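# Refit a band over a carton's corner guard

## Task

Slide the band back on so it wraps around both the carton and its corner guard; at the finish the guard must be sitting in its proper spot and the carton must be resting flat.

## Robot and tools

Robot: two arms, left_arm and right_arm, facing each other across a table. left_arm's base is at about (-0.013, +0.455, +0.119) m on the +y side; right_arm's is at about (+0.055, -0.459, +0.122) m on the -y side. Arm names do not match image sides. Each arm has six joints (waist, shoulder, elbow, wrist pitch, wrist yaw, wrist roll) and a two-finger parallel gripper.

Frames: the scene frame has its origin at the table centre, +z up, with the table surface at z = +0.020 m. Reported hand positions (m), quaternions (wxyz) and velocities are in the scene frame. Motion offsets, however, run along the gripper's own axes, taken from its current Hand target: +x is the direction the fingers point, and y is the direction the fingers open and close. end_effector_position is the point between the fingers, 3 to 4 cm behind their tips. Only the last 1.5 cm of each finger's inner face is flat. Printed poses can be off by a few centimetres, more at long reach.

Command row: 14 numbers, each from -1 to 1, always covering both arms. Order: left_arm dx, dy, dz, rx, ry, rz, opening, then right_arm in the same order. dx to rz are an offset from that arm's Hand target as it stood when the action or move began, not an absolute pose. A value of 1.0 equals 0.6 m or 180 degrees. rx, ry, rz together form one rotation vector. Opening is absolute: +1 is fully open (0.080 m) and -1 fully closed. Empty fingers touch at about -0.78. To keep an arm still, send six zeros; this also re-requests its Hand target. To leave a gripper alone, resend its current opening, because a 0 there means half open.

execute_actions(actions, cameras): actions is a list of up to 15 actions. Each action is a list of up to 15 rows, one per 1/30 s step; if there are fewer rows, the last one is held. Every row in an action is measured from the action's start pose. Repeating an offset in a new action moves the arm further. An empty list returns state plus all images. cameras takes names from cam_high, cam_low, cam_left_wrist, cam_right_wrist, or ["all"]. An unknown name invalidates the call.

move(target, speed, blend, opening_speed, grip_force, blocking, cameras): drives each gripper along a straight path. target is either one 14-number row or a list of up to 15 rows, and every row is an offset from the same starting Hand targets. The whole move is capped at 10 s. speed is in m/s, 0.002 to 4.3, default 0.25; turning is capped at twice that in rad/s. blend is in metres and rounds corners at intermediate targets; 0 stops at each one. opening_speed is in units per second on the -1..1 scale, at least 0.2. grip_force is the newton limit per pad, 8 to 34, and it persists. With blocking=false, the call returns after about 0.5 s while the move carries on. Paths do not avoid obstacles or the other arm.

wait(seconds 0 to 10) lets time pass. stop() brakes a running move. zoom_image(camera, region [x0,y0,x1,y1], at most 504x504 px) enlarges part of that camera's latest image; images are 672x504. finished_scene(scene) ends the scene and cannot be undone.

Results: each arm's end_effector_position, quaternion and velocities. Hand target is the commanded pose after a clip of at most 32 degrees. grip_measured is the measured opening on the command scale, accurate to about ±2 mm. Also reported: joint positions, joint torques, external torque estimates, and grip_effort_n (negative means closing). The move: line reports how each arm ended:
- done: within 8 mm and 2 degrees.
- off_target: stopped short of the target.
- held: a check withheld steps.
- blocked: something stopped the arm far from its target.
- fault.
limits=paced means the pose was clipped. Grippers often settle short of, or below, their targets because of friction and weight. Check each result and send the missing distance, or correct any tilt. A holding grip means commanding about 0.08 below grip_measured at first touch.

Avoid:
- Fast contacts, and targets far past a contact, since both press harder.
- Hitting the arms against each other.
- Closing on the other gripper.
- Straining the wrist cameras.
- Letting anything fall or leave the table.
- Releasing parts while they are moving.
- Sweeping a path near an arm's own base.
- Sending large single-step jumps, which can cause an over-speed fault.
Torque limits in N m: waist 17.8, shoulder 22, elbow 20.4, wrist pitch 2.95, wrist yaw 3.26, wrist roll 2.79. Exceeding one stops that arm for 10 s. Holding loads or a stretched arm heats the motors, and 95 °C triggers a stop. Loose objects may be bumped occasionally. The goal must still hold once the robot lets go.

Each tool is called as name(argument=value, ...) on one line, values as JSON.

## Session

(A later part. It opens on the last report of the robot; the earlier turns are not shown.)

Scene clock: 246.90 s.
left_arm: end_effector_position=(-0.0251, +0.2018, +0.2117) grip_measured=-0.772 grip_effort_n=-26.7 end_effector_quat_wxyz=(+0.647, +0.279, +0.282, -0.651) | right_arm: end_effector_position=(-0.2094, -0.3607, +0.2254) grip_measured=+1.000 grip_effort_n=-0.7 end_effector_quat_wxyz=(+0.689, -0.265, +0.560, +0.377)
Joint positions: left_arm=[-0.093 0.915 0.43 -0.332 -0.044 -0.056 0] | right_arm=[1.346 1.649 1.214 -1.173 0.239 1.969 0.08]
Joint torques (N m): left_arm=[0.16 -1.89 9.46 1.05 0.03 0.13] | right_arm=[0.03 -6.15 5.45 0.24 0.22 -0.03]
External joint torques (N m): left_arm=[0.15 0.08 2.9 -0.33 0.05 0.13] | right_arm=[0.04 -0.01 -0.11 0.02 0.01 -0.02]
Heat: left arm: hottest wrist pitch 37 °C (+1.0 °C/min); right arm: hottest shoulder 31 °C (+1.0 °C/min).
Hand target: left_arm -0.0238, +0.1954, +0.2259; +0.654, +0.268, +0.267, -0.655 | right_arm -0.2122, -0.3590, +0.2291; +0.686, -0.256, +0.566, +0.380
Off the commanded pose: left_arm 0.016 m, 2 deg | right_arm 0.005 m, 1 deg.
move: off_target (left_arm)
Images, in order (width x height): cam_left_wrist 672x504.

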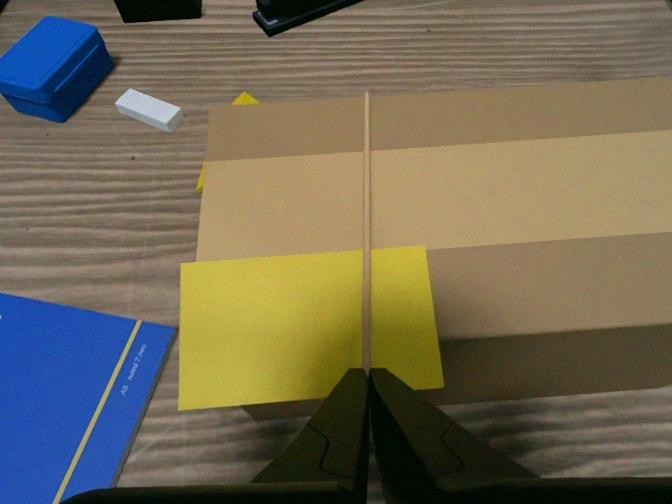

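move(target=[[0.030,0,-0.030,0,0,0,-1,0,0,0,0,0,0,1],[0.030,0,-0.030,0,0,0,-0.5,0,0,0,0,0,0,1],[-0.02,0,-0.026,0,0,0,-0.5,0,0,0,0,0,0,1]], cameras=["cam_left_wrist"], speed=0.03, opening_speed=0.3)

zoom_image(camera="cam_left_wrist", region=[120, 80, 520, 460])

Scene clock: 257.63 s.
left_arm: end_effector_position=(-0.0236, +0.2199, +0.2103) grip_measured=-0.504 grip_effort_n=17.4 end_effector_quat_wxyz=(+0.648, +0.278, +0.281, -0.651) | right_arm: end_effector_position=(-0.2094, -0.3607, +0.2254) grip_measured=+1.000 grip_effort_n=-0.7 end_effector_quat_wxyz=(+0.689, -0.265, +0.560, +0.377)
Joint positions: left_arm=[-0.093 0.804 0.39 -0.401 -0.045 -0.056 0.012] | right_arm=[1.346 1.649 1.214 -1.173 0.239 1.969 0.08]
Joint torques (N m): left_arm=[-0.16 -1.55 9.13 1.05 -0.19 -0.08] | right_arm=[0 -6.16 5.46 0.24 0.23 -0.03]
External joint torques (N m): left_arm=[-0.18 -0.14 2.47 -0.33 -0.16 -0.09] | right_arm=[0 -0.01 -0.06 0.05 0.02 -0.03]
Heat: left arm: hottest wrist pitch 37 °C (+0.0 °C/min); right arm: hottest shoulder 31 °C (+1.0 °C/min).
Hand target: left_arm -0.0237, +0.2149, +0.2232; +0.654, +0.268, +0.267, -0.655 | right_arm -0.2122, -0.3590, +0.2291; +0.686, -0.256, +0.566, +0.380
Off the commanded pose: left_arm 0.014 m, 2 deg | right_arm 0.005 m, 1 deg.
move: off_target (left_arm)
Images, in order (width x height): cam_left_wrist 672x504.

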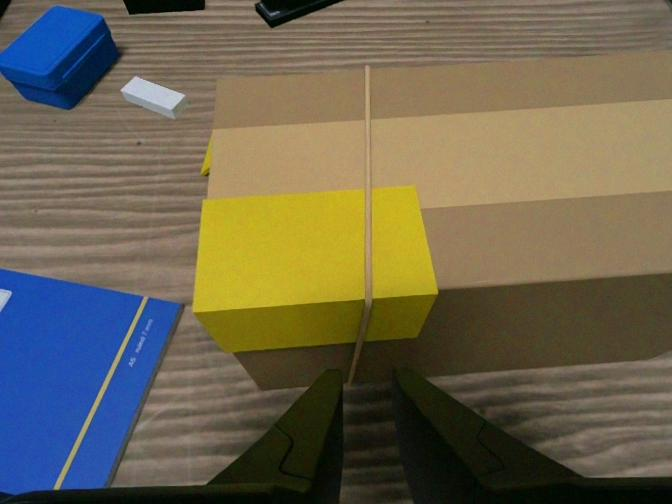

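Scaled by 1.260.

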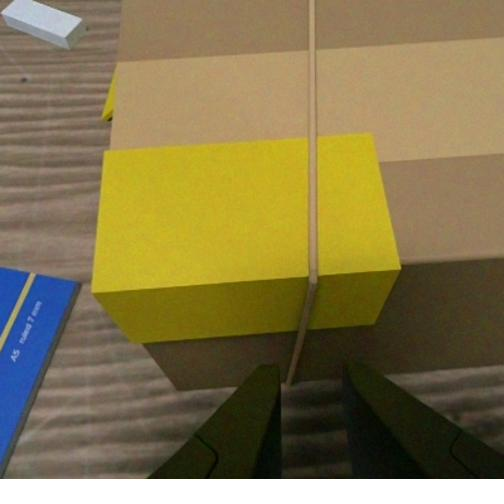

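move(target=[[0,0.148,0,0,0,0,-1,0,0,0,0,0,0,1],[0.0765,0.148,-0.014,0,0,0,-1,0,0,0,0,0,0,1],[0.0765,0.092,-0.014,0,0,0,-1,0,0,0,0,0,0,1]], cameras=["cam_left_wrist"], speed=0.06)

Scene clock: 267.50 s.
left_arm: end_effector_position=(+0.0358, +0.1897, +0.1818) grip_measured=-0.775 grip_effort_n=-16.0 end_effector_quat_wxyz=(+0.657, +0.272, +0.278, -0.646) | right_arm: end_effector_position=(-0.2094, -0.3607, +0.2254) grip_measured=+1.000 grip_effort_n=-0.7 end_effector_quat_wxyz=(+0.689, -0.265, +0.560, +0.377)
Joint positions: left_arm=[0.268 1.086 0.364 -0.095 0.188 0.194 0] | right_arm=[1.346 1.649 1.214 -1.173 0.239 1.969 0.08]
Joint torques (N m): left_arm=[-0.78 -2.74 4.68 2.24 0.23 -0.1] | right_arm=[0.02 -6.16 5.43 0.25 0.23 -0.03]
External joint torques (N m): left_arm=[-0.77 -0.15 -1.39 0.88 0.14 -0.1] | right_arm=[0.01 -0.05 -0.09 0.04 0.02 -0.03]
Heat: left arm: hottest wrist pitch 37 °C (-1.0 °C/min); right arm: hottest shoulder 31 °C (+1.0 °C/min).
Hand target: left_arm +0.0314, +0.1878, +0.1851; +0.654, +0.268, +0.267, -0.655 | right_arm -0.2122, -0.3590, +0.2291; +0.686, -0.256, +0.566, +0.380
Off the commanded pose: left_arm 0.006 m, 2 deg | right_arm 0.005 m, 1 deg.
move: done
Images, in order (width x height): cam_left_wrist 672x504.

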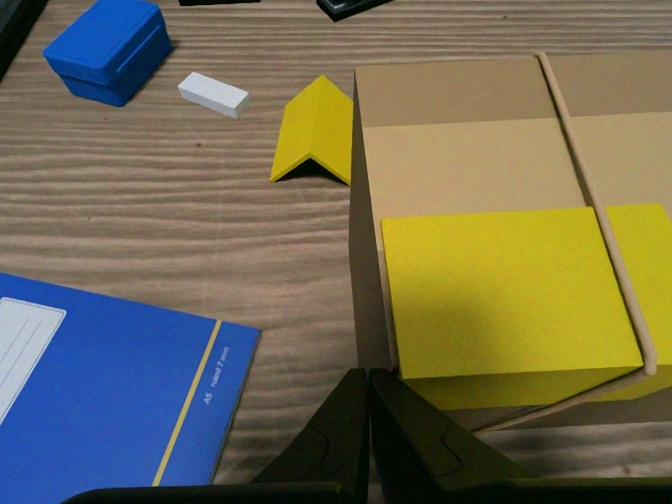

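move(target=[[-0.005,0.015,0,0,0,0,-1,0,0,0,0,0,0,1],[-0.07,0.015,0,0,0,0,-1,0,0,0,0,0,0,1],[-0.143,-0.035,0.034,0,0,0,-0.5,0.067,0.032,0.573,-0.187,-0.162,0.076,-0.2]], cameras=["all"], speed=[0.05,0.1,0.25], blend=[0.004,0.01,0])

zoom_image(camera="cam_right_wrist", region=[250, 80, 560, 380])

zoom_image(camera="cam_left_wrist", region=[180, 60, 520, 400])

Scene clock: 283.50 s.
left_arm: end_effector_position=(+0.0114, +0.2381, +0.2471) grip_measured=-0.504 grip_effort_n=17.4 end_effector_quat_wxyz=(+0.651, +0.276, +0.283, -0.648) | right_arm: end_effector_position=(-0.0223, -0.0777, +0.2621) grip_measured=-0.197 grip_effort_n=-17.0 end_effector_quat_wxyz=(+0.650, -0.285, +0.277, +0.648)
Joint positions: left_arm=[0.196 0.698 0.513 -0.639 0.148 0.147 0.012] | right_arm=[0.279 1.496 0.991 -0.334 0.193 0.195 0.026]
Joint torques (N m): left_arm=[-0.23 -1 9.19 1.05 -0.08 -0.09] | right_arm=[-0.07 -4.92 7.9 2.52 -0.05 -0.13]
External joint torques (N m): left_arm=[-0.24 -0.05 2.43 -0.33 -0.15 -0.09] | right_arm=[-0.08 1.13 1.24 1.12 -0.15 -0.14]
Heat: left arm: hottest wrist pitch 39 °C (+2.0 °C/min); right arm: hottest shoulder 31 °C (+0.0 °C/min).
Hand target: left_arm +0.0105, +0.2348, +0.2597; +0.654, +0.268, +0.267, -0.655 | right_arm -0.0249, -0.0703, +0.2706; +0.653, -0.271, +0.271, +0.653
Off the commanded pose: left_arm 0.013 m, 2 deg | right_arm 0.012 m, 2 deg.
move: off_target (left_arm, right_arm); blend cut to 0 m at target 1; target 3's new opening was sent with left_arm's hand 0.013 m and 2 deg from that target

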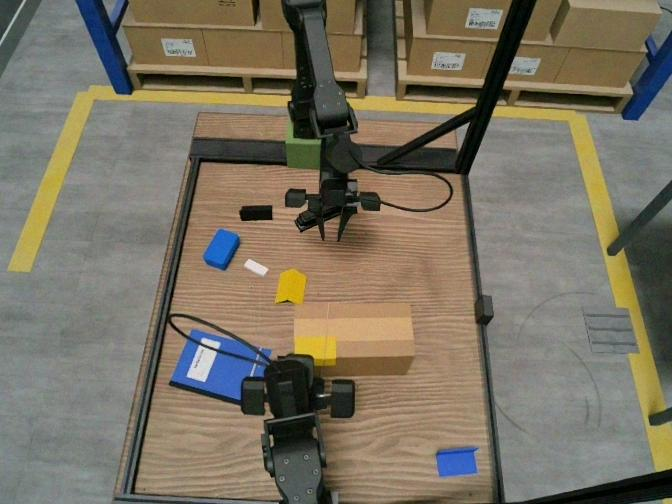

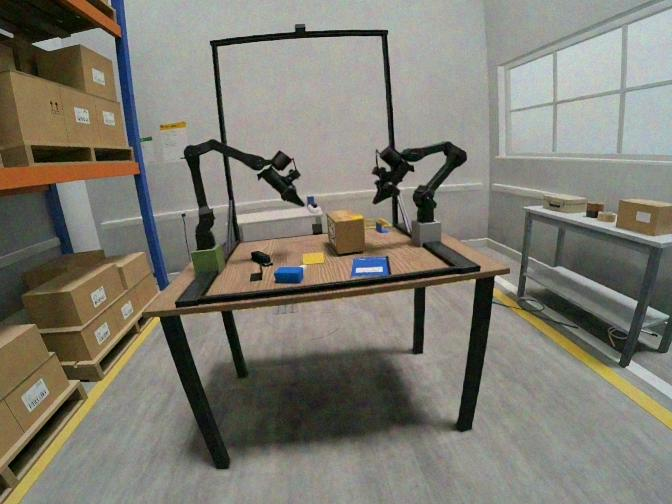

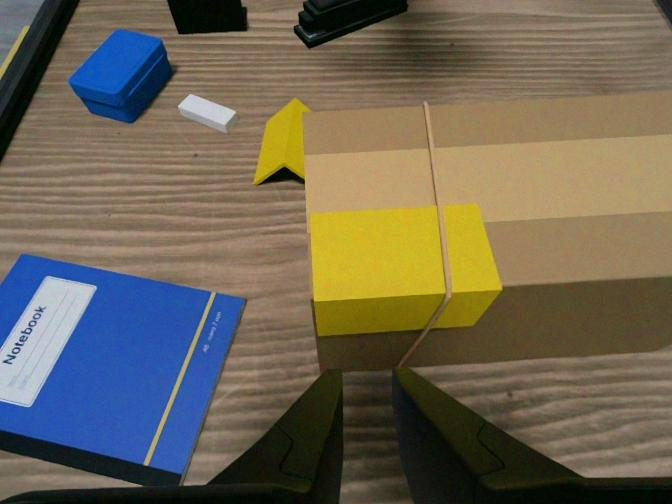

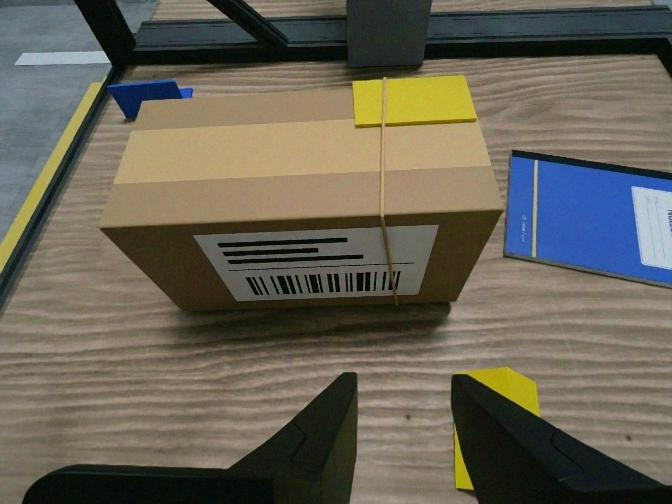

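Scaled by 1.626.

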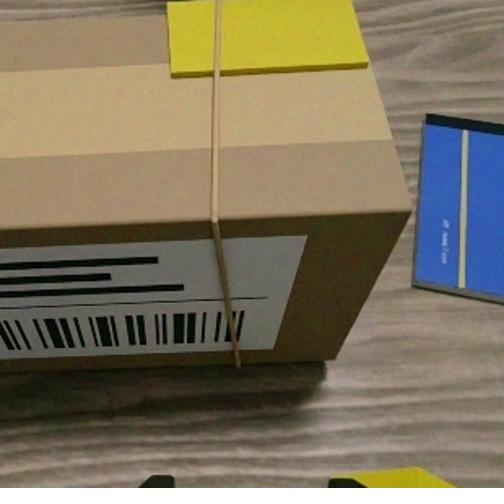

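Scaled by 1.482.

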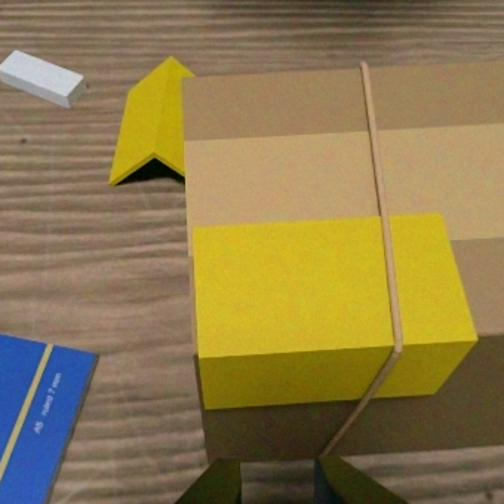

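move(target=[0,0,0,0,0,0,-0.5,0.1645,-0.003,0.0475,0,0,0,-0.4], cameras=["cam_right_wrist"], speed=0.12)

zoom_image(camera="cam_right_wrist", region=[300, 260, 520, 440])

Scene clock: 296.03 s.
left_arm: end_effector_position=(+0.0114, +0.2381, +0.2471) grip_measured=-0.504 grip_effort_n=17.4 end_effector_quat_wxyz=(+0.651, +0.276, +0.283, -0.648) | right_arm: end_effector_position=(-0.0228, +0.0106, +0.2133) grip_measured=-0.397 grip_effort_n=-16.5 end_effector_quat_wxyz=(+0.648, -0.285, +0.277, +0.650)
Joint positions: left_arm=[0.196 0.698 0.513 -0.639 0.148 0.147 0.012] | right_arm=[0.214 1.875 1.21 -0.165 0.146 0.144 0.017]
Joint torques (N m): left_arm=[-0.18 -0.9 9.21 1.04 -0.07 -0.09] | right_arm=[-0.21 -6.99 8.08 2.5 -0.09 -0.12]
External joint torques (N m): left_arm=[-0.2 0 2.51 -0.33 -0.14 -0.09] | right_arm=[-0.18 1.64 1.73 1.11 -0.18 -0.12]
Heat: left arm: hottest wrist pitch 37 °C (-2.0 °C/min); right arm: hottest elbow 35 °C (+5.1 °C/min).
Hand target: left_arm +0.0105, +0.2348, +0.2597; +0.654, +0.268, +0.267, -0.655 | right_arm -0.0231, +0.0196, +0.2208; +0.653, -0.271, +0.271, +0.653
Off the commanded pose: left_arm 0.013 m, 2 deg | right_arm 0.012 m, 2 deg.
move: off_target (left_arm, right_arm)
Images, in order (width x height): cam_right_wrist 672x504.

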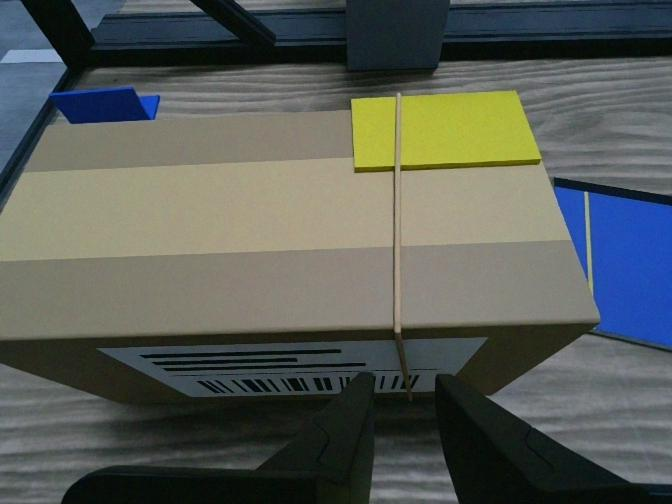

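Scaled by 2.291.

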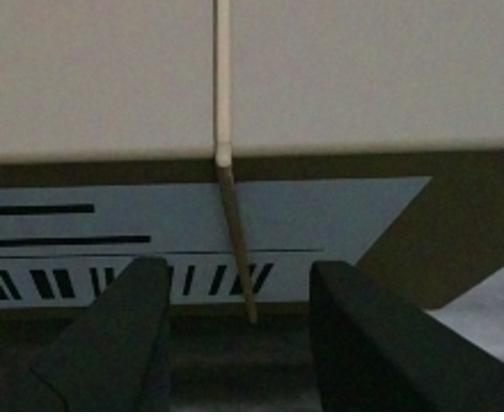

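move(target=[0,0,0,0,0,0,-0.5,0.039,-0.002,0.010,0,0,0,-0.4], cameras=["cam_right_wrist"], speed=0.06)

zoom_image(camera="cam_right_wrist", region=[300, 260, 520, 440])

Scene clock: 301.23 s.
left_arm: end_effector_position=(+0.0114, +0.2381, +0.2471) grip_measured=-0.504 grip_effort_n=17.4 end_effector_quat_wxyz=(+0.651, +0.276, +0.283, -0.648) | right_arm: end_effector_position=(-0.0209, +0.0316, +0.2019) grip_measured=-0.397 grip_effort_n=-17.0 end_effector_quat_wxyz=(+0.649, -0.284, +0.277, +0.649)
Joint positions: left_arm=[0.196 0.698 0.513 -0.639 0.148 0.147 0.012] | right_arm=[0.199 1.962 1.281 -0.145 0.136 0.135 0.017]
Joint torques (N m): left_arm=[-0.19 -0.95 9.11 1.05 -0.09 -0.08] | right_arm=[-0.26 -7.44 8.05 2.53 -0.11 -0.13]
External joint torques (N m): left_arm=[-0.18 -0.04 2.43 -0.31 -0.16 -0.08] | right_arm=[-0.26 1.9 1.64 1.1 -0.18 -0.13]
Heat: left arm: hottest wrist pitch 36 °C (-2.0 °C/min); right arm: hottest elbow 36 °C (+6.1 °C/min).
Hand target: left_arm +0.0105, +0.2348, +0.2597; +0.654, +0.268, +0.267, -0.655 | right_arm -0.0219, +0.0404, +0.2085; +0.653, -0.271, +0.271, +0.653
Off the commanded pose: left_arm 0.013 m, 2 deg | right_arm 0.011 m, 2 deg.
move: off_target (left_arm, right_arm)
Images, in order (width x height): cam_right_wrist 672x504.

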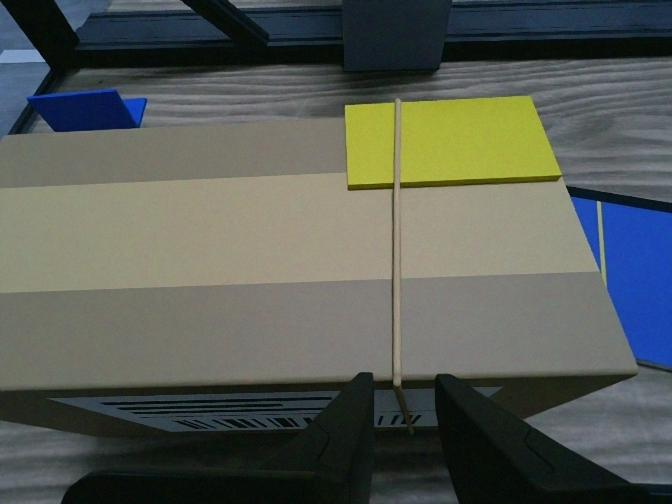

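Scaled by 2.291.

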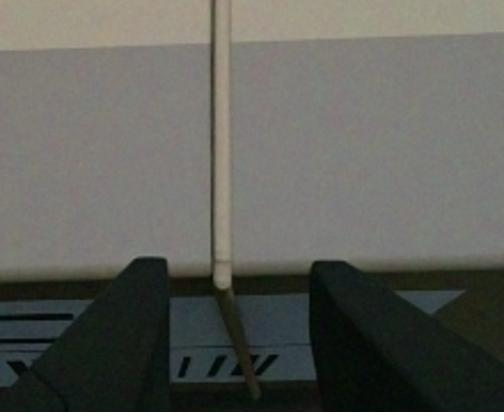

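move(target=[[0,0,0,0,0,0,-0.5,0.013,0.006,0.001,0,0,0,-0.4],[0,0,0,0,0,0,-0.5,0.013,0.006,0.001,0,0,0,-1]], cameras=["cam_right_wrist"], speed=0.05)

zoom_image(camera="cam_right_wrist", region=[300, 260, 520, 440])

Scene clock: 305.57 s.
left_arm: end_effector_position=(+0.0114, +0.2381, +0.2471) grip_measured=-0.504 grip_effort_n=17.4 end_effector_quat_wxyz=(+0.651, +0.276, +0.283, -0.648) | right_arm: end_effector_position=(-0.0247, +0.0351, +0.1996) grip_measured=-0.772 grip_effort_n=-27.7 end_effector_quat_wxyz=(+0.650, -0.287, +0.273, +0.648)
Joint positions: left_arm=[0.196 0.698 0.513 -0.639 0.148 0.147 0.012] | right_arm=[0.21 1.981 1.296 -0.142 0.152 0.135 0]
Joint torques (N m): left_arm=[-0.12 -0.95 9.21 1.06 -0.06 -0.1] | right_arm=[-0.08 -6.43 8.69 2.88 -0.13 0.03]
External joint torques (N m): left_arm=[-0.13 -0.06 2.54 -0.3 -0.13 -0.1] | right_arm=[-0.08 2.98 2.35 1.47 -0.22 0.03]
Heat: left arm: hottest wrist pitch 36 °C (-2.0 °C/min); right arm: hottest elbow 36 °C (+6.0 °C/min).
Hand target: left_arm +0.0105, +0.2348, +0.2597; +0.654, +0.268, +0.267, -0.655 | right_arm -0.0255, +0.0463, +0.2034; +0.653, -0.271, +0.271, +0.653
Off the commanded pose: left_arm 0.013 m, 2 deg | right_arm 0.012 m, 2 deg.
move: off_target (left_arm, right_arm); target 2's new opening was sent with right_arm's hand 0.013 m and 2 deg from that target
Images, in order (width x height): cam_right_wrist 672x504.

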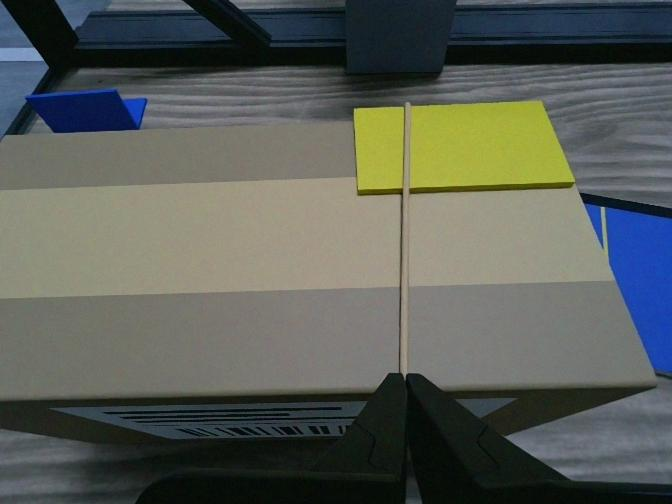

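Scaled by 2.291.

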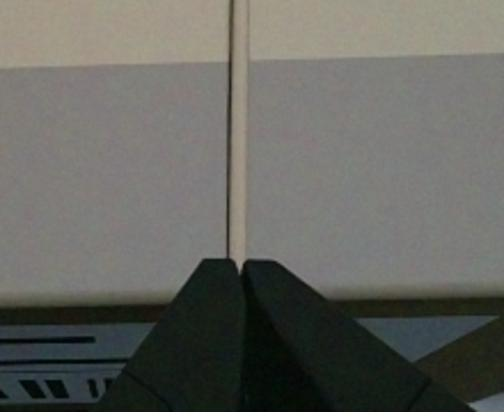

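move(target=[[0,0,0,0,0,0,-0.5,-0.026,0,-0.002,0,0,0,-1],[0,0,0,0,0,0,-0.5,-0.028,-0.048,0.000,0,0,0,-1]], cameras=["cam_right_wrist"], speed=0.025)

zoom_image(camera="cam_right_wrist", region=[300, 260, 520, 440])

Scene clock: 311.67 s.
left_arm: end_effector_position=(+0.0114, +0.2381, +0.2471) grip_measured=-0.504 grip_effort_n=17.4 end_effector_quat_wxyz=(+0.651, +0.276, +0.283, -0.648) | right_arm: end_effector_position=(+0.0052, +0.0347, +0.2053) grip_measured=-0.775 grip_effort_n=-16.5 end_effector_quat_wxyz=(+0.650, -0.281, +0.278, +0.648)
Joint positions: left_arm=[0.196 0.698 0.513 -0.639 0.148 0.147 0.012] | right_arm=[0.133 1.952 1.278 -0.145 0.093 0.092 0]
Joint torques (N m): left_arm=[-0.2 -0.97 9.23 1.03 -0.06 -0.09] | right_arm=[-0.1 -10.8 4.52 2.09 -0.13 -0.13]
External joint torques (N m): left_arm=[-0.2 -0.09 2.59 -0.32 -0.13 -0.1] | right_arm=[-0.04 -1.56 -1.85 0.68 -0.18 -0.13]
Heat: left arm: hottest wrist pitch 36 °C (-1.0 °C/min); right arm: hottest elbow 36 °C (+6.0 °C/min).
Hand target: left_arm +0.0105, +0.2348, +0.2597; +0.654, +0.268, +0.267, -0.655 | right_arm +0.0033, +0.0344, +0.2153; +0.653, -0.271, +0.271, +0.653
Off the commanded pose: left_arm 0.013 m, 2 deg | right_arm 0.010 m, 2 deg.
move: off_target (left_arm, right_arm)
Images, in order (width x height): cam_right_wrist 672x504.

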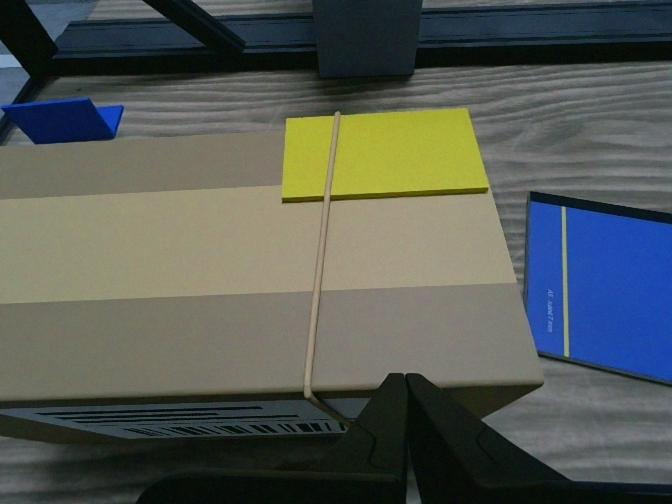

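Scaled by 2.291.

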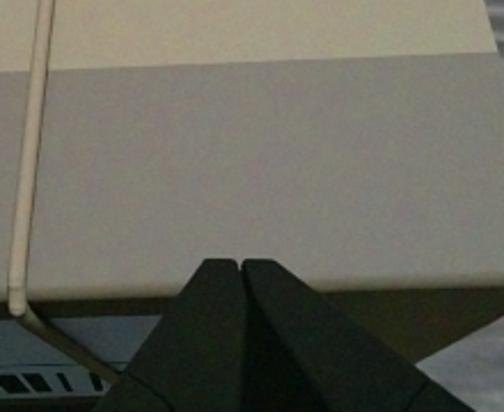

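move(target=[[0,0,0,0,0,0,-0.5,-0.045,0,0,0,0,0,-0.7],[0,0,0,0,0,0,-0.5,-0.03,0.046,0,0,0,0,-0.4],[0,0,0,0,0,0,-0.5,0.017,0.046,-0.001,0,0,0,-0.4]], cameras=["cam_right_wrist"], speed=0.06)

zoom_image(camera="cam_right_wrist", region=[300, 260, 520, 440])

Scene clock: 323.23 s.
left_arm: end_effector_position=(+0.0114, +0.2381, +0.2471) grip_measured=-0.504 grip_effort_n=17.4 end_effector_quat_wxyz=(+0.651, +0.276, +0.283, -0.648) | right_arm: end_effector_position=(-0.0259, +0.0319, +0.2008) grip_measured=-0.403 grip_effort_n=15.1 end_effector_quat_wxyz=(+0.647, -0.285, +0.277, +0.651)
Joint positions: left_arm=[0.196 0.698 0.513 -0.639 0.148 0.147 0.012] | right_arm=[0.21 1.969 1.286 -0.145 0.139 0.138 0.017]
Joint torques (N m): left_arm=[-0.19 -1.01 9.29 1.03 -0.05 -0.08] | right_arm=[-0.2 -7.51 8.04 2.52 -0.08 -0.11]
External joint torques (N m): left_arm=[-0.2 -0.08 2.56 -0.35 -0.12 -0.08] | right_arm=[-0.26 1.81 1.69 1.11 -0.15 -0.12]
Heat: left arm: hottest wrist pitch 35 °C (-1.0 °C/min); right arm: hottest elbow 36 °C (+5.1 °C/min).
Hand target: left_arm +0.0105, +0.2348, +0.2597; +0.654, +0.268, +0.267, -0.655 | right_arm -0.0243, +0.0412, +0.2076; +0.653, -0.271, +0.271, +0.653
Off the commanded pose: left_arm 0.013 m, 2 deg | right_arm 0.012 m, 2 deg.
move: off_target (left_arm, right_arm); target 2's new opening was sent with right_arm's hand 0.009 m and 1 deg from that target
Images, in order (width x height): cam_right_wrist 672x504.

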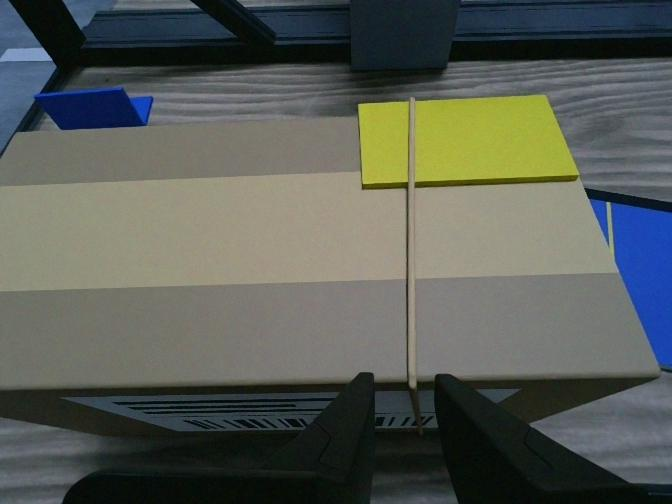

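Scaled by 2.291.

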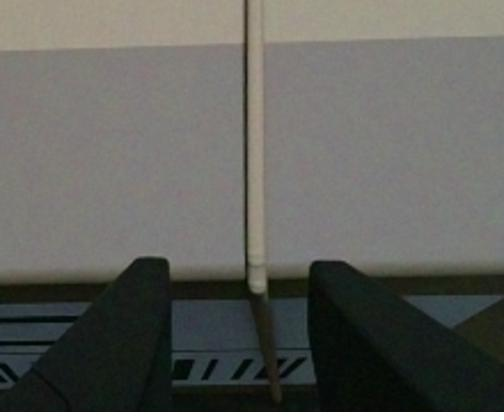

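move(target=[[0,0,0,0,0,0,-0.5,0.017,-0.003,0.001,0,0,0,-0.4],[0,0,0,0,0,0,-0.5,0.017,-0.003,0.001,0,0,0,-1]], cameras=["cam_right_wrist"], speed=0.05)

zoom_image(camera="cam_right_wrist", region=[300, 260, 520, 440])

Scene clock: 328.33 s.
left_arm: end_effector_position=(+0.0114, +0.2381, +0.2471) grip_measured=-0.504 grip_effort_n=17.4 end_effector_quat_wxyz=(+0.651, +0.276, +0.283, -0.648) | right_arm: end_effector_position=(-0.0258, +0.0354, +0.1984) grip_measured=-0.771 grip_effort_n=-37.4 end_effector_quat_wxyz=(+0.645, -0.286, +0.276, +0.652)
Joint positions: left_arm=[0.196 0.698 0.513 -0.639 0.148 0.147 0.012] | right_arm=[0.207 1.984 1.298 -0.142 0.135 0.132 0]
Joint torques (N m): left_arm=[-0.17 -1.01 9.17 1.03 -0.08 -0.09] | right_arm=[-0.54 -5.79 8.89 3.38 0.08 -0.1]
External joint torques (N m): left_arm=[-0.18 -0.16 2.5 -0.34 -0.15 -0.09] | right_arm=[-0.53 3.67 2.52 1.96 0.01 -0.1]
Heat: left arm: hottest wrist pitch 35 °C (-2.0 °C/min); right arm: hottest elbow 36 °C (+5.1 °C/min).
Hand target: left_arm +0.0105, +0.2348, +0.2597; +0.654, +0.268, +0.267, -0.655 | right_arm -0.0225, +0.0488, +0.2008; +0.653, -0.271, +0.271, +0.653
Off the commanded pose: left_arm 0.013 m, 2 deg | right_arm 0.014 m, 2 deg.
move: off_target (left_arm, right_arm); target 2's new opening was sent with right_arm's hand 0.015 m and 2 deg from that target
Images, in order (width x height): cam_right_wrist 672x504.

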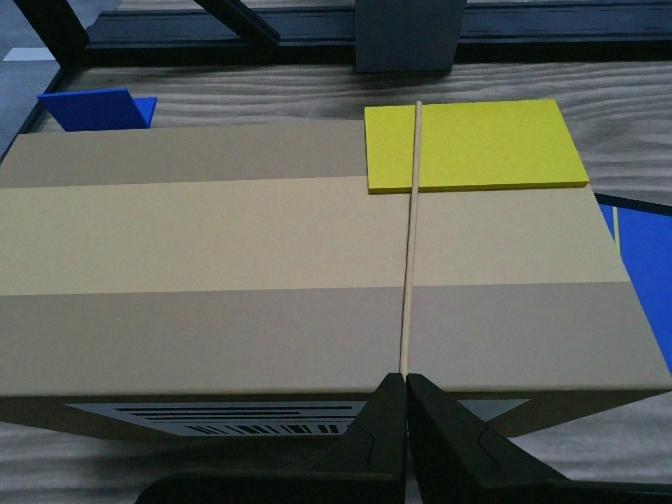

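Scaled by 2.291.

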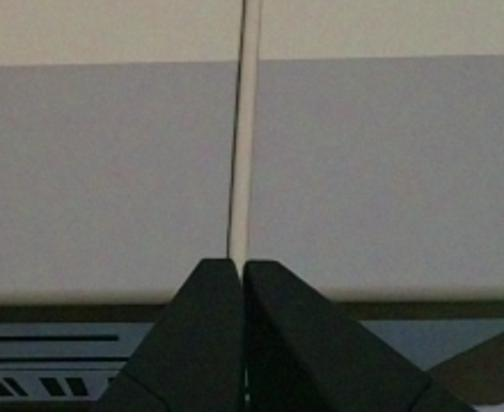

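move(target=[[0,0,0,0,0,0,-0.5,-0.0205,0,-0.008,0,0,0,-1],[0,0,0,0,0,0,-0.5,-0.0205,-0.055,-0.008,0,0,0,-1]], speed=0.03, cameras=["all"])

Scene clock: 348.03 s.
left_arm: end_effector_position=(+0.0114, +0.2381, +0.2471) grip_measured=-0.504 grip_effort_n=17.4 end_effector_quat_wxyz=(+0.651, +0.276, +0.283, -0.648) | right_arm: end_effector_position=(-0.0029, +0.0349, +0.1983) grip_measured=-0.772 grip_effort_n=-30.0 end_effector_quat_wxyz=(+0.638, -0.284, +0.276, +0.661)
Joint positions: left_arm=[0.196 0.698 0.513 -0.639 0.148 0.147 0.012] | right_arm=[0.142 1.965 1.266 -0.116 0.07 0.078 0]
Joint torques (N m): left_arm=[-0.17 -0.92 9.2 1.06 -0.06 -0.09] | right_arm=[-1.79 -10.24 4.26 2.45 0.24 -0.11]
External joint torques (N m): left_arm=[-0.17 -0.02 2.53 -0.31 -0.13 -0.1] | right_arm=[-1.75 -0.9 -2.13 1.01 0.2 -0.11]
Heat: left arm: hottest wrist pitch 34 °C (-4.1 °C/min); right arm: hottest elbow 36 °C (+3.0 °C/min).
Hand target: left_arm +0.0105, +0.2348, +0.2597; +0.654, +0.268, +0.267, -0.655 | right_arm +0.0105, +0.0368, +0.2062; +0.653, -0.271, +0.271, +0.653
Off the commanded pose: left_arm 0.013 m, 2 deg | right_arm 0.016 m, 2 deg.
move: off_target (left_arm, right_arm)

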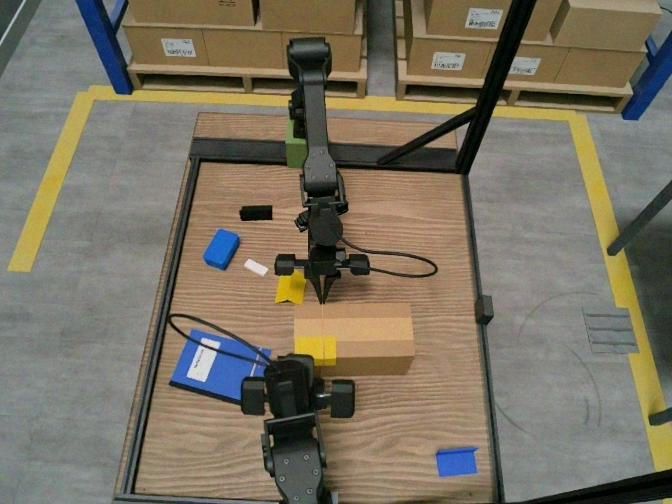

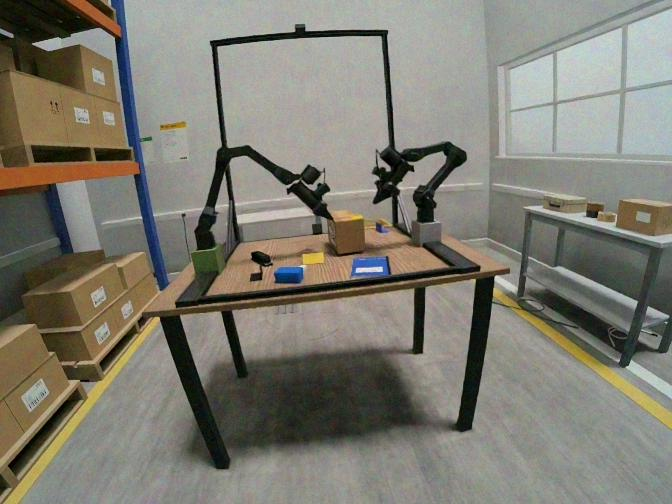

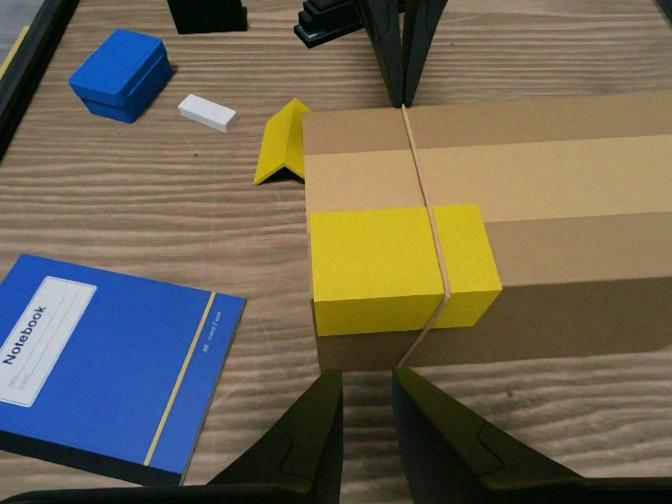

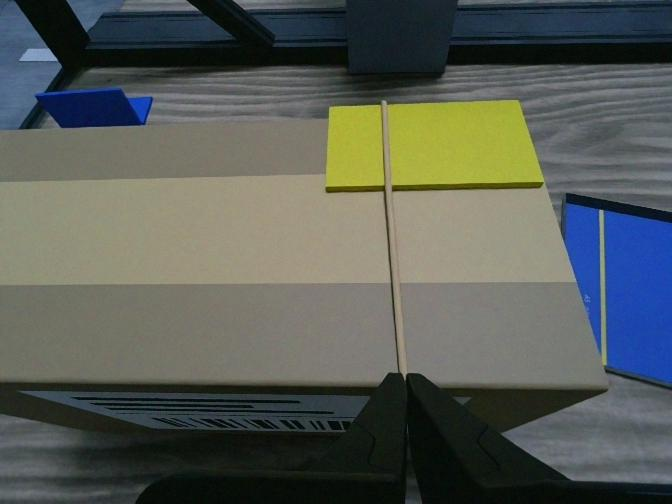

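move(target=[[0,0,0,0,0,0,-0.5,0,-0.014,0,0,0,0,-1],[0,0,0,0,0,0,-0.5,0.01,-0.014,0,0,0,0,-1]], speed=0.03, cameras=["cam_left_wrist","cam_right_wrist"])

move(target=[[0,0,0,0,0,0,-0.5,0,0,0,0,0,0,-0.5],[0,0,0,0,0,0,-0.5,-0.14,0,0.01,0,0,0,-0.5]], speed=0.08, opening_speed=0.4, cameras=["cam_left_wrist","cam_right_wrist"])

Scene clock: 357.43 s.
left_arm: end_effector_position=(+0.0114, +0.2381, +0.2471) grip_measured=-0.504 grip_effort_n=17.4 end_effector_quat_wxyz=(+0.651, +0.276, +0.283, -0.648) | right_arm: end_effector_position=(+0.0060, +0.0358, +0.1988) grip_measured=-0.772 grip_effort_n=-30.5 end_effector_quat_wxyz=(+0.638, -0.282, +0.275, +0.661)
Joint positions: left_arm=[0.196 0.698 0.513 -0.639 0.148 0.147 0.012] | right_arm=[0.119 1.962 1.261 -0.11 0.054 0.063 0]
Joint torques (N m): left_arm=[-0.18 -1.02 9.16 1.03 -0.05 -0.09] | right_arm=[-1.82 -8.17 5.49 2.98 0.24 -0.12]
External joint torques (N m): left_arm=[-0.17 -0.17 2.52 -0.33 -0.13 -0.1] | right_arm=[-1.82 0.91 -0.69 1.59 0.21 -0.13]
Heat: left arm: hottest wrist pitch 34 °C (-3.0 °C/min); right arm: hottest shoulder 37 °C (+7.1 °C/min).
Hand target: left_arm +0.0105, +0.2348, +0.2597; +0.654, +0.268, +0.267, -0.655 | right_arm +0.0189, +0.0410, +0.2019; +0.653, -0.271, +0.271, +0.653
Off the commanded pose: left_arm 0.013 m, 2 deg | right_arm 0.014 m, 2 deg.
move: off_target (left_arm, right_arm)
Images, in order (width x height): cam_left_wrist 672x504, cam_right_wrist 672x504.

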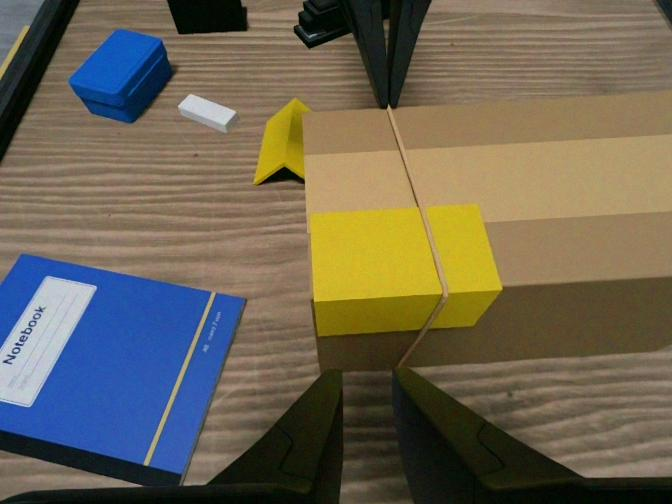

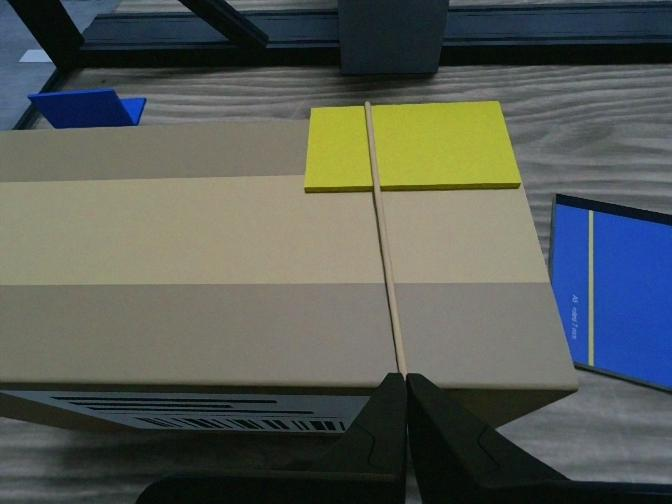

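Scene clock: 360.53 s.
left_arm: end_effector_position=(+0.0114, +0.2381, +0.2471) grip_measured=-0.504 grip_effort_n=17.4 end_effector_quat_wxyz=(+0.651, +0.276, +0.283, -0.648) | right_arm: end_effector_position=(+0.0197, -0.0111, +0.2610) grip_measured=-0.503 grip_effort_n=14.7 end_effector_quat_wxyz=(+0.649, -0.277, +0.272, +0.654)
Joint positions: left_arm=[0.196 0.698 0.513 -0.639 0.148 0.147 0.012] | right_arm=[0.105 1.702 1.181 -0.278 0.067 0.064 0.012]
Joint torques (N m): left_arm=[-0.23 -0.91 9.17 1.06 -0.07 -0.1] | right_arm=[0.25 -8.95 4.76 1.08 0.13 0.13]
External joint torques (N m): left_arm=[-0.23 0 2.44 -0.33 -0.14 -0.1] | right_arm=[0.25 -1.22 -1.98 -0.38 0.09 0.13]
Heat: left arm: hottest wrist pitch 34 °C (-2.0 °C/min); right arm: hottest shoulder 37 °C (+6.0 °C/min).
Hand target: left_arm +0.0105, +0.2348, +0.2597; +0.654, +0.268, +0.267, -0.655 | right_arm +0.0189, -0.0141, +0.2656; +0.653, -0.271, +0.271, +0.653
Off the commanded pose: left_arm 0.013 m, 2 deg | right_arm 0.006 m, 1 deg.
move: off_target (left_arm)
Images, in order (width x height): cam_left_wrist 672x504, cam_right_wrist 672x504.

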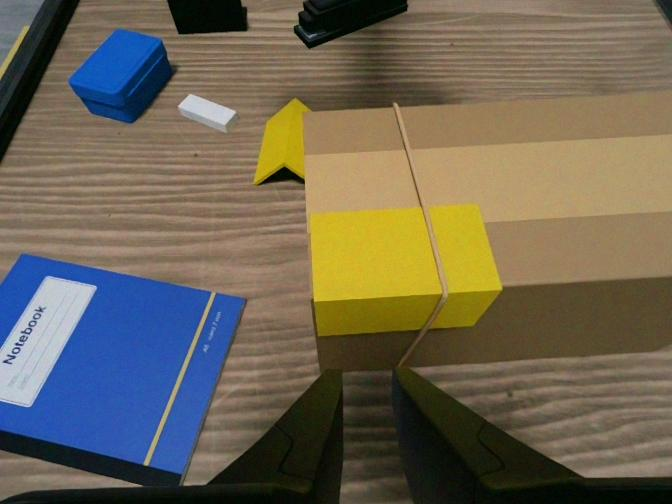

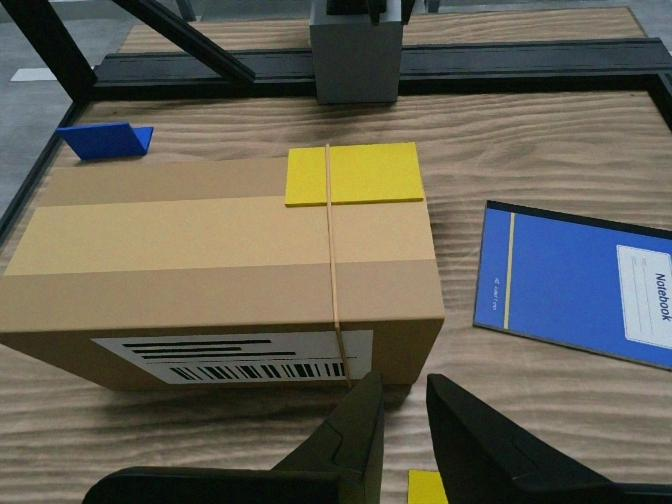

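move(target=[[0.0605,-0.059,-0.0263,0,0,0,-0.5,-0.06,0.03,0.02,0,0,0,-0.5],[0.107,-0.059,-0.0263,0,0,0,-0.5,-0.06,0.03,0.02,0,0,0,-0.5]], speed=[0.12,0.04], cameras=["cam_left_wrist","cam_right_wrist"])

Scene clock: 373.77 s.
left_arm: end_effector_position=(-0.0271, +0.2013, +0.2034) grip_measured=-0.504 grip_effort_n=17.4 end_effector_quat_wxyz=(+0.650, +0.269, +0.273, -0.656) | right_arm: end_effector_position=(+0.0022, -0.0344, +0.2829) grip_measured=-0.503 grip_effort_n=14.7 end_effector_quat_wxyz=(+0.646, -0.288, +0.280, +0.649)
Joint positions: left_arm=[-0.105 0.913 0.378 -0.253 -0.051 -0.064 0.012] | right_arm=[0.167 1.62 1.201 -0.415 0.11 0.109 0.012]
Joint torques (N m): left_arm=[0.19 -0.96 4.98 2.33 0.05 0.13] | right_arm=[-0.07 -8.34 8.4 1.03 0.14 0.14]
External joint torques (N m): left_arm=[0.2 0.93 -1.51 0.93 0.07 0.13] | right_arm=[-0.04 -1.22 1.68 -0.36 0.08 0.14]
Heat: left arm: hottest wrist pitch 35 °C (+0.0 °C/min); right arm: hottest shoulder 37 °C (+4.0 °C/min).
Hand target: left_arm -0.0249, +0.2002, +0.2034; +0.654, +0.268, +0.267, -0.655 | right_arm +0.0009, -0.0310, +0.2996; +0.653, -0.271, +0.271, +0.653
Off the commanded pose: left_arm 0.002 m, 1 deg | right_arm 0.017 m, 2 deg.
move: off_target (right_arm)
Images, in order (width x height): cam_left_wrist 672x504, cam_right_wrist 672x504.

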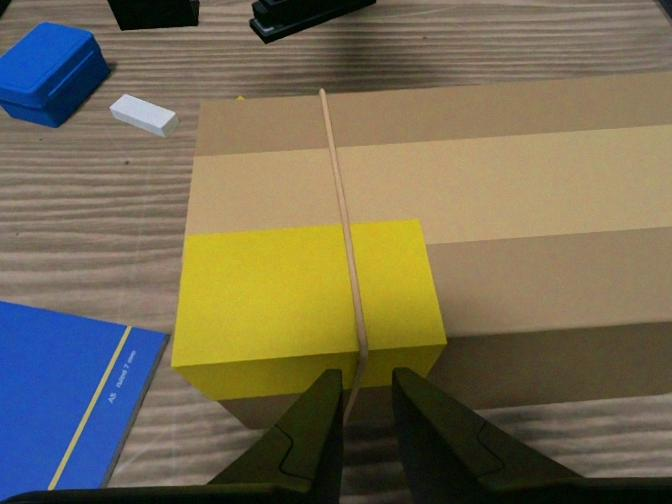

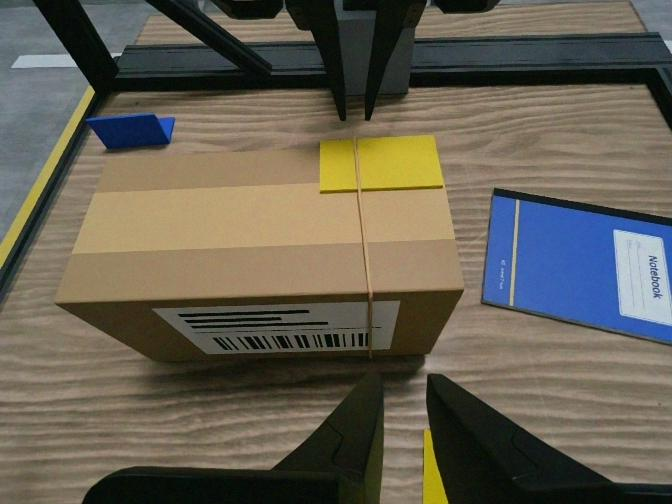

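move(target=[[0.0203,0,0,0,0,0,-0.5,0,0,0,0,0,0,-0.5],[0.0203,0,0,0,0,0,-1,0,0,0,0,0,0,-0.5]], speed=0.04, opening_speed=0.5, cameras=["cam_left_wrist"])

Scene clock: 380.67 s.
left_arm: end_effector_position=(-0.0274, +0.1927, +0.1947) grip_measured=-0.773 grip_effort_n=-23.5 end_effector_quat_wxyz=(+0.650, +0.269, +0.274, -0.656) | right_arm: end_effector_position=(+0.0022, -0.0344, +0.2829) grip_measured=-0.503 grip_effort_n=14.7 end_effector_quat_wxyz=(+0.646, -0.288, +0.280, +0.649)
Joint positions: left_arm=[-0.1 0.985 0.367 -0.171 -0.047 -0.061 0] | right_arm=[0.167 1.62 1.201 -0.415 0.11 0.109 0.012]
Joint torques (N m): left_arm=[0.16 -0.97 4.93 2.31 -0.02 0.11] | right_arm=[-0.05 -8.32 8.42 1.03 0.16 0.13]
External joint torques (N m): left_arm=[0.17 1.21 -1.42 0.92 0 0.11] | right_arm=[-0.06 -1.26 1.73 -0.36 0.11 0.13]
Heat: left arm: hottest wrist pitch 37 °C (+2.0 °C/min); right arm: hottest shoulder 37 °C (+3.0 °C/min).
Hand target: left_arm -0.0249, +0.1915, +0.1949; +0.654, +0.268, +0.267, -0.655 | right_arm +0.0009, -0.0310, +0.2996; +0.653, -0.271, +0.271, +0.653
Off the commanded pose: left_arm 0.003 m, 1 deg | right_arm 0.017 m, 2 deg.
move: off_target (right_arm)
Images, in order (width x height): cam_left_wrist 672x504.

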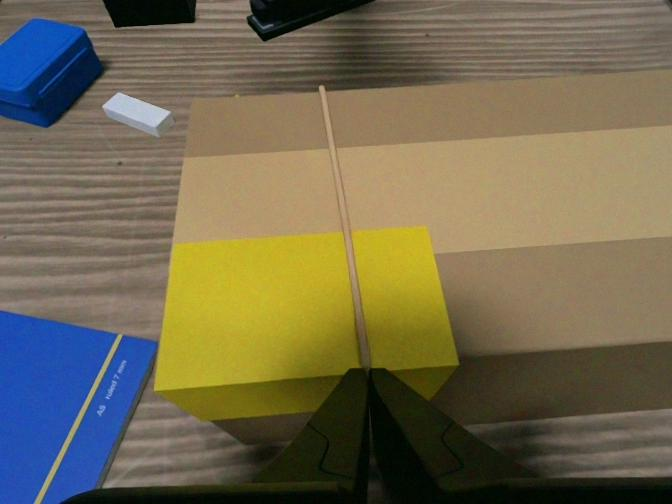

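move(target=[[-0.033,0,0.01,0,0,0,-1,0,0,0,0,0,0,-0.5],[-0.033,0.034,0.01,0,0,0,-1,0,0,0,0,0,0,-0.5]], speed=0.03, cameras=["cam_left_wrist","cam_right_wrist"])

Scene clock: 385.57 s.
left_arm: end_effector_position=(-0.0051, +0.2067, +0.2014) grip_measured=-0.774 grip_effort_n=-17.9 end_effector_quat_wxyz=(+0.649, +0.274, +0.282, -0.651) | right_arm: end_effector_position=(+0.0022, -0.0344, +0.2829) grip_measured=-0.503 grip_effort_n=14.7 end_effector_quat_wxyz=(+0.646, -0.288, +0.280, +0.649)
Joint positions: left_arm=[0.042 0.896 0.378 -0.292 0.048 0.035 0] | right_arm=[0.167 1.62 1.201 -0.415 0.11 0.109 0.012]
Joint torques (N m): left_arm=[0.21 -1.66 8.85 1.06 0.09 0.16] | right_arm=[-0.08 -8.28 8.42 1.04 0.15 0.12]
External joint torques (N m): left_arm=[0.2 0.15 2.31 -0.33 0.07 0.16] | right_arm=[-0.08 -1.14 1.67 -0.37 0.09 0.12]
Heat: left arm: hottest wrist pitch 37 °C (+2.0 °C/min); right arm: hottest shoulder 37 °C (+3.0 °C/min).
Hand target: left_arm -0.0045, +0.2014, +0.2131; +0.654, +0.268, +0.267, -0.655 | right_arm +0.0009, -0.0310, +0.2996; +0.653, -0.271, +0.271, +0.653
Off the commanded pose: left_arm 0.013 m, 2 deg | right_arm 0.017 m, 2 deg.
move: off_target (left_arm, right_arm)
Images, in order (width x height): cam_left_wrist 672x504, cam_right_wrist 672x504.

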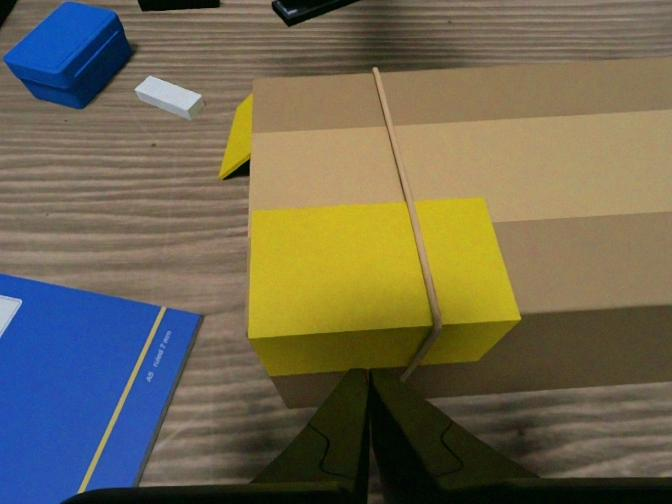

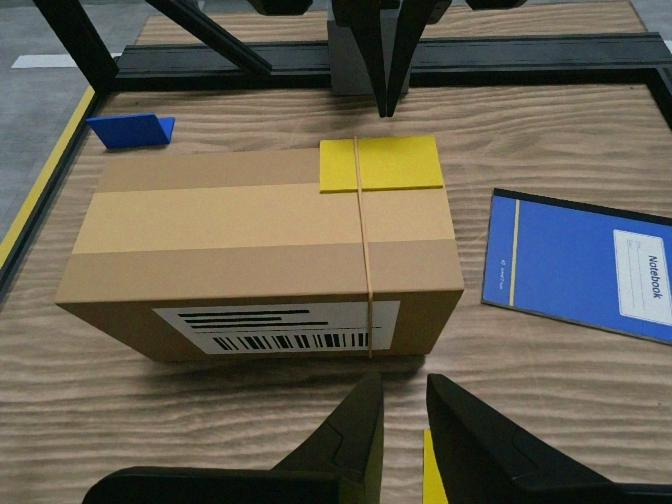

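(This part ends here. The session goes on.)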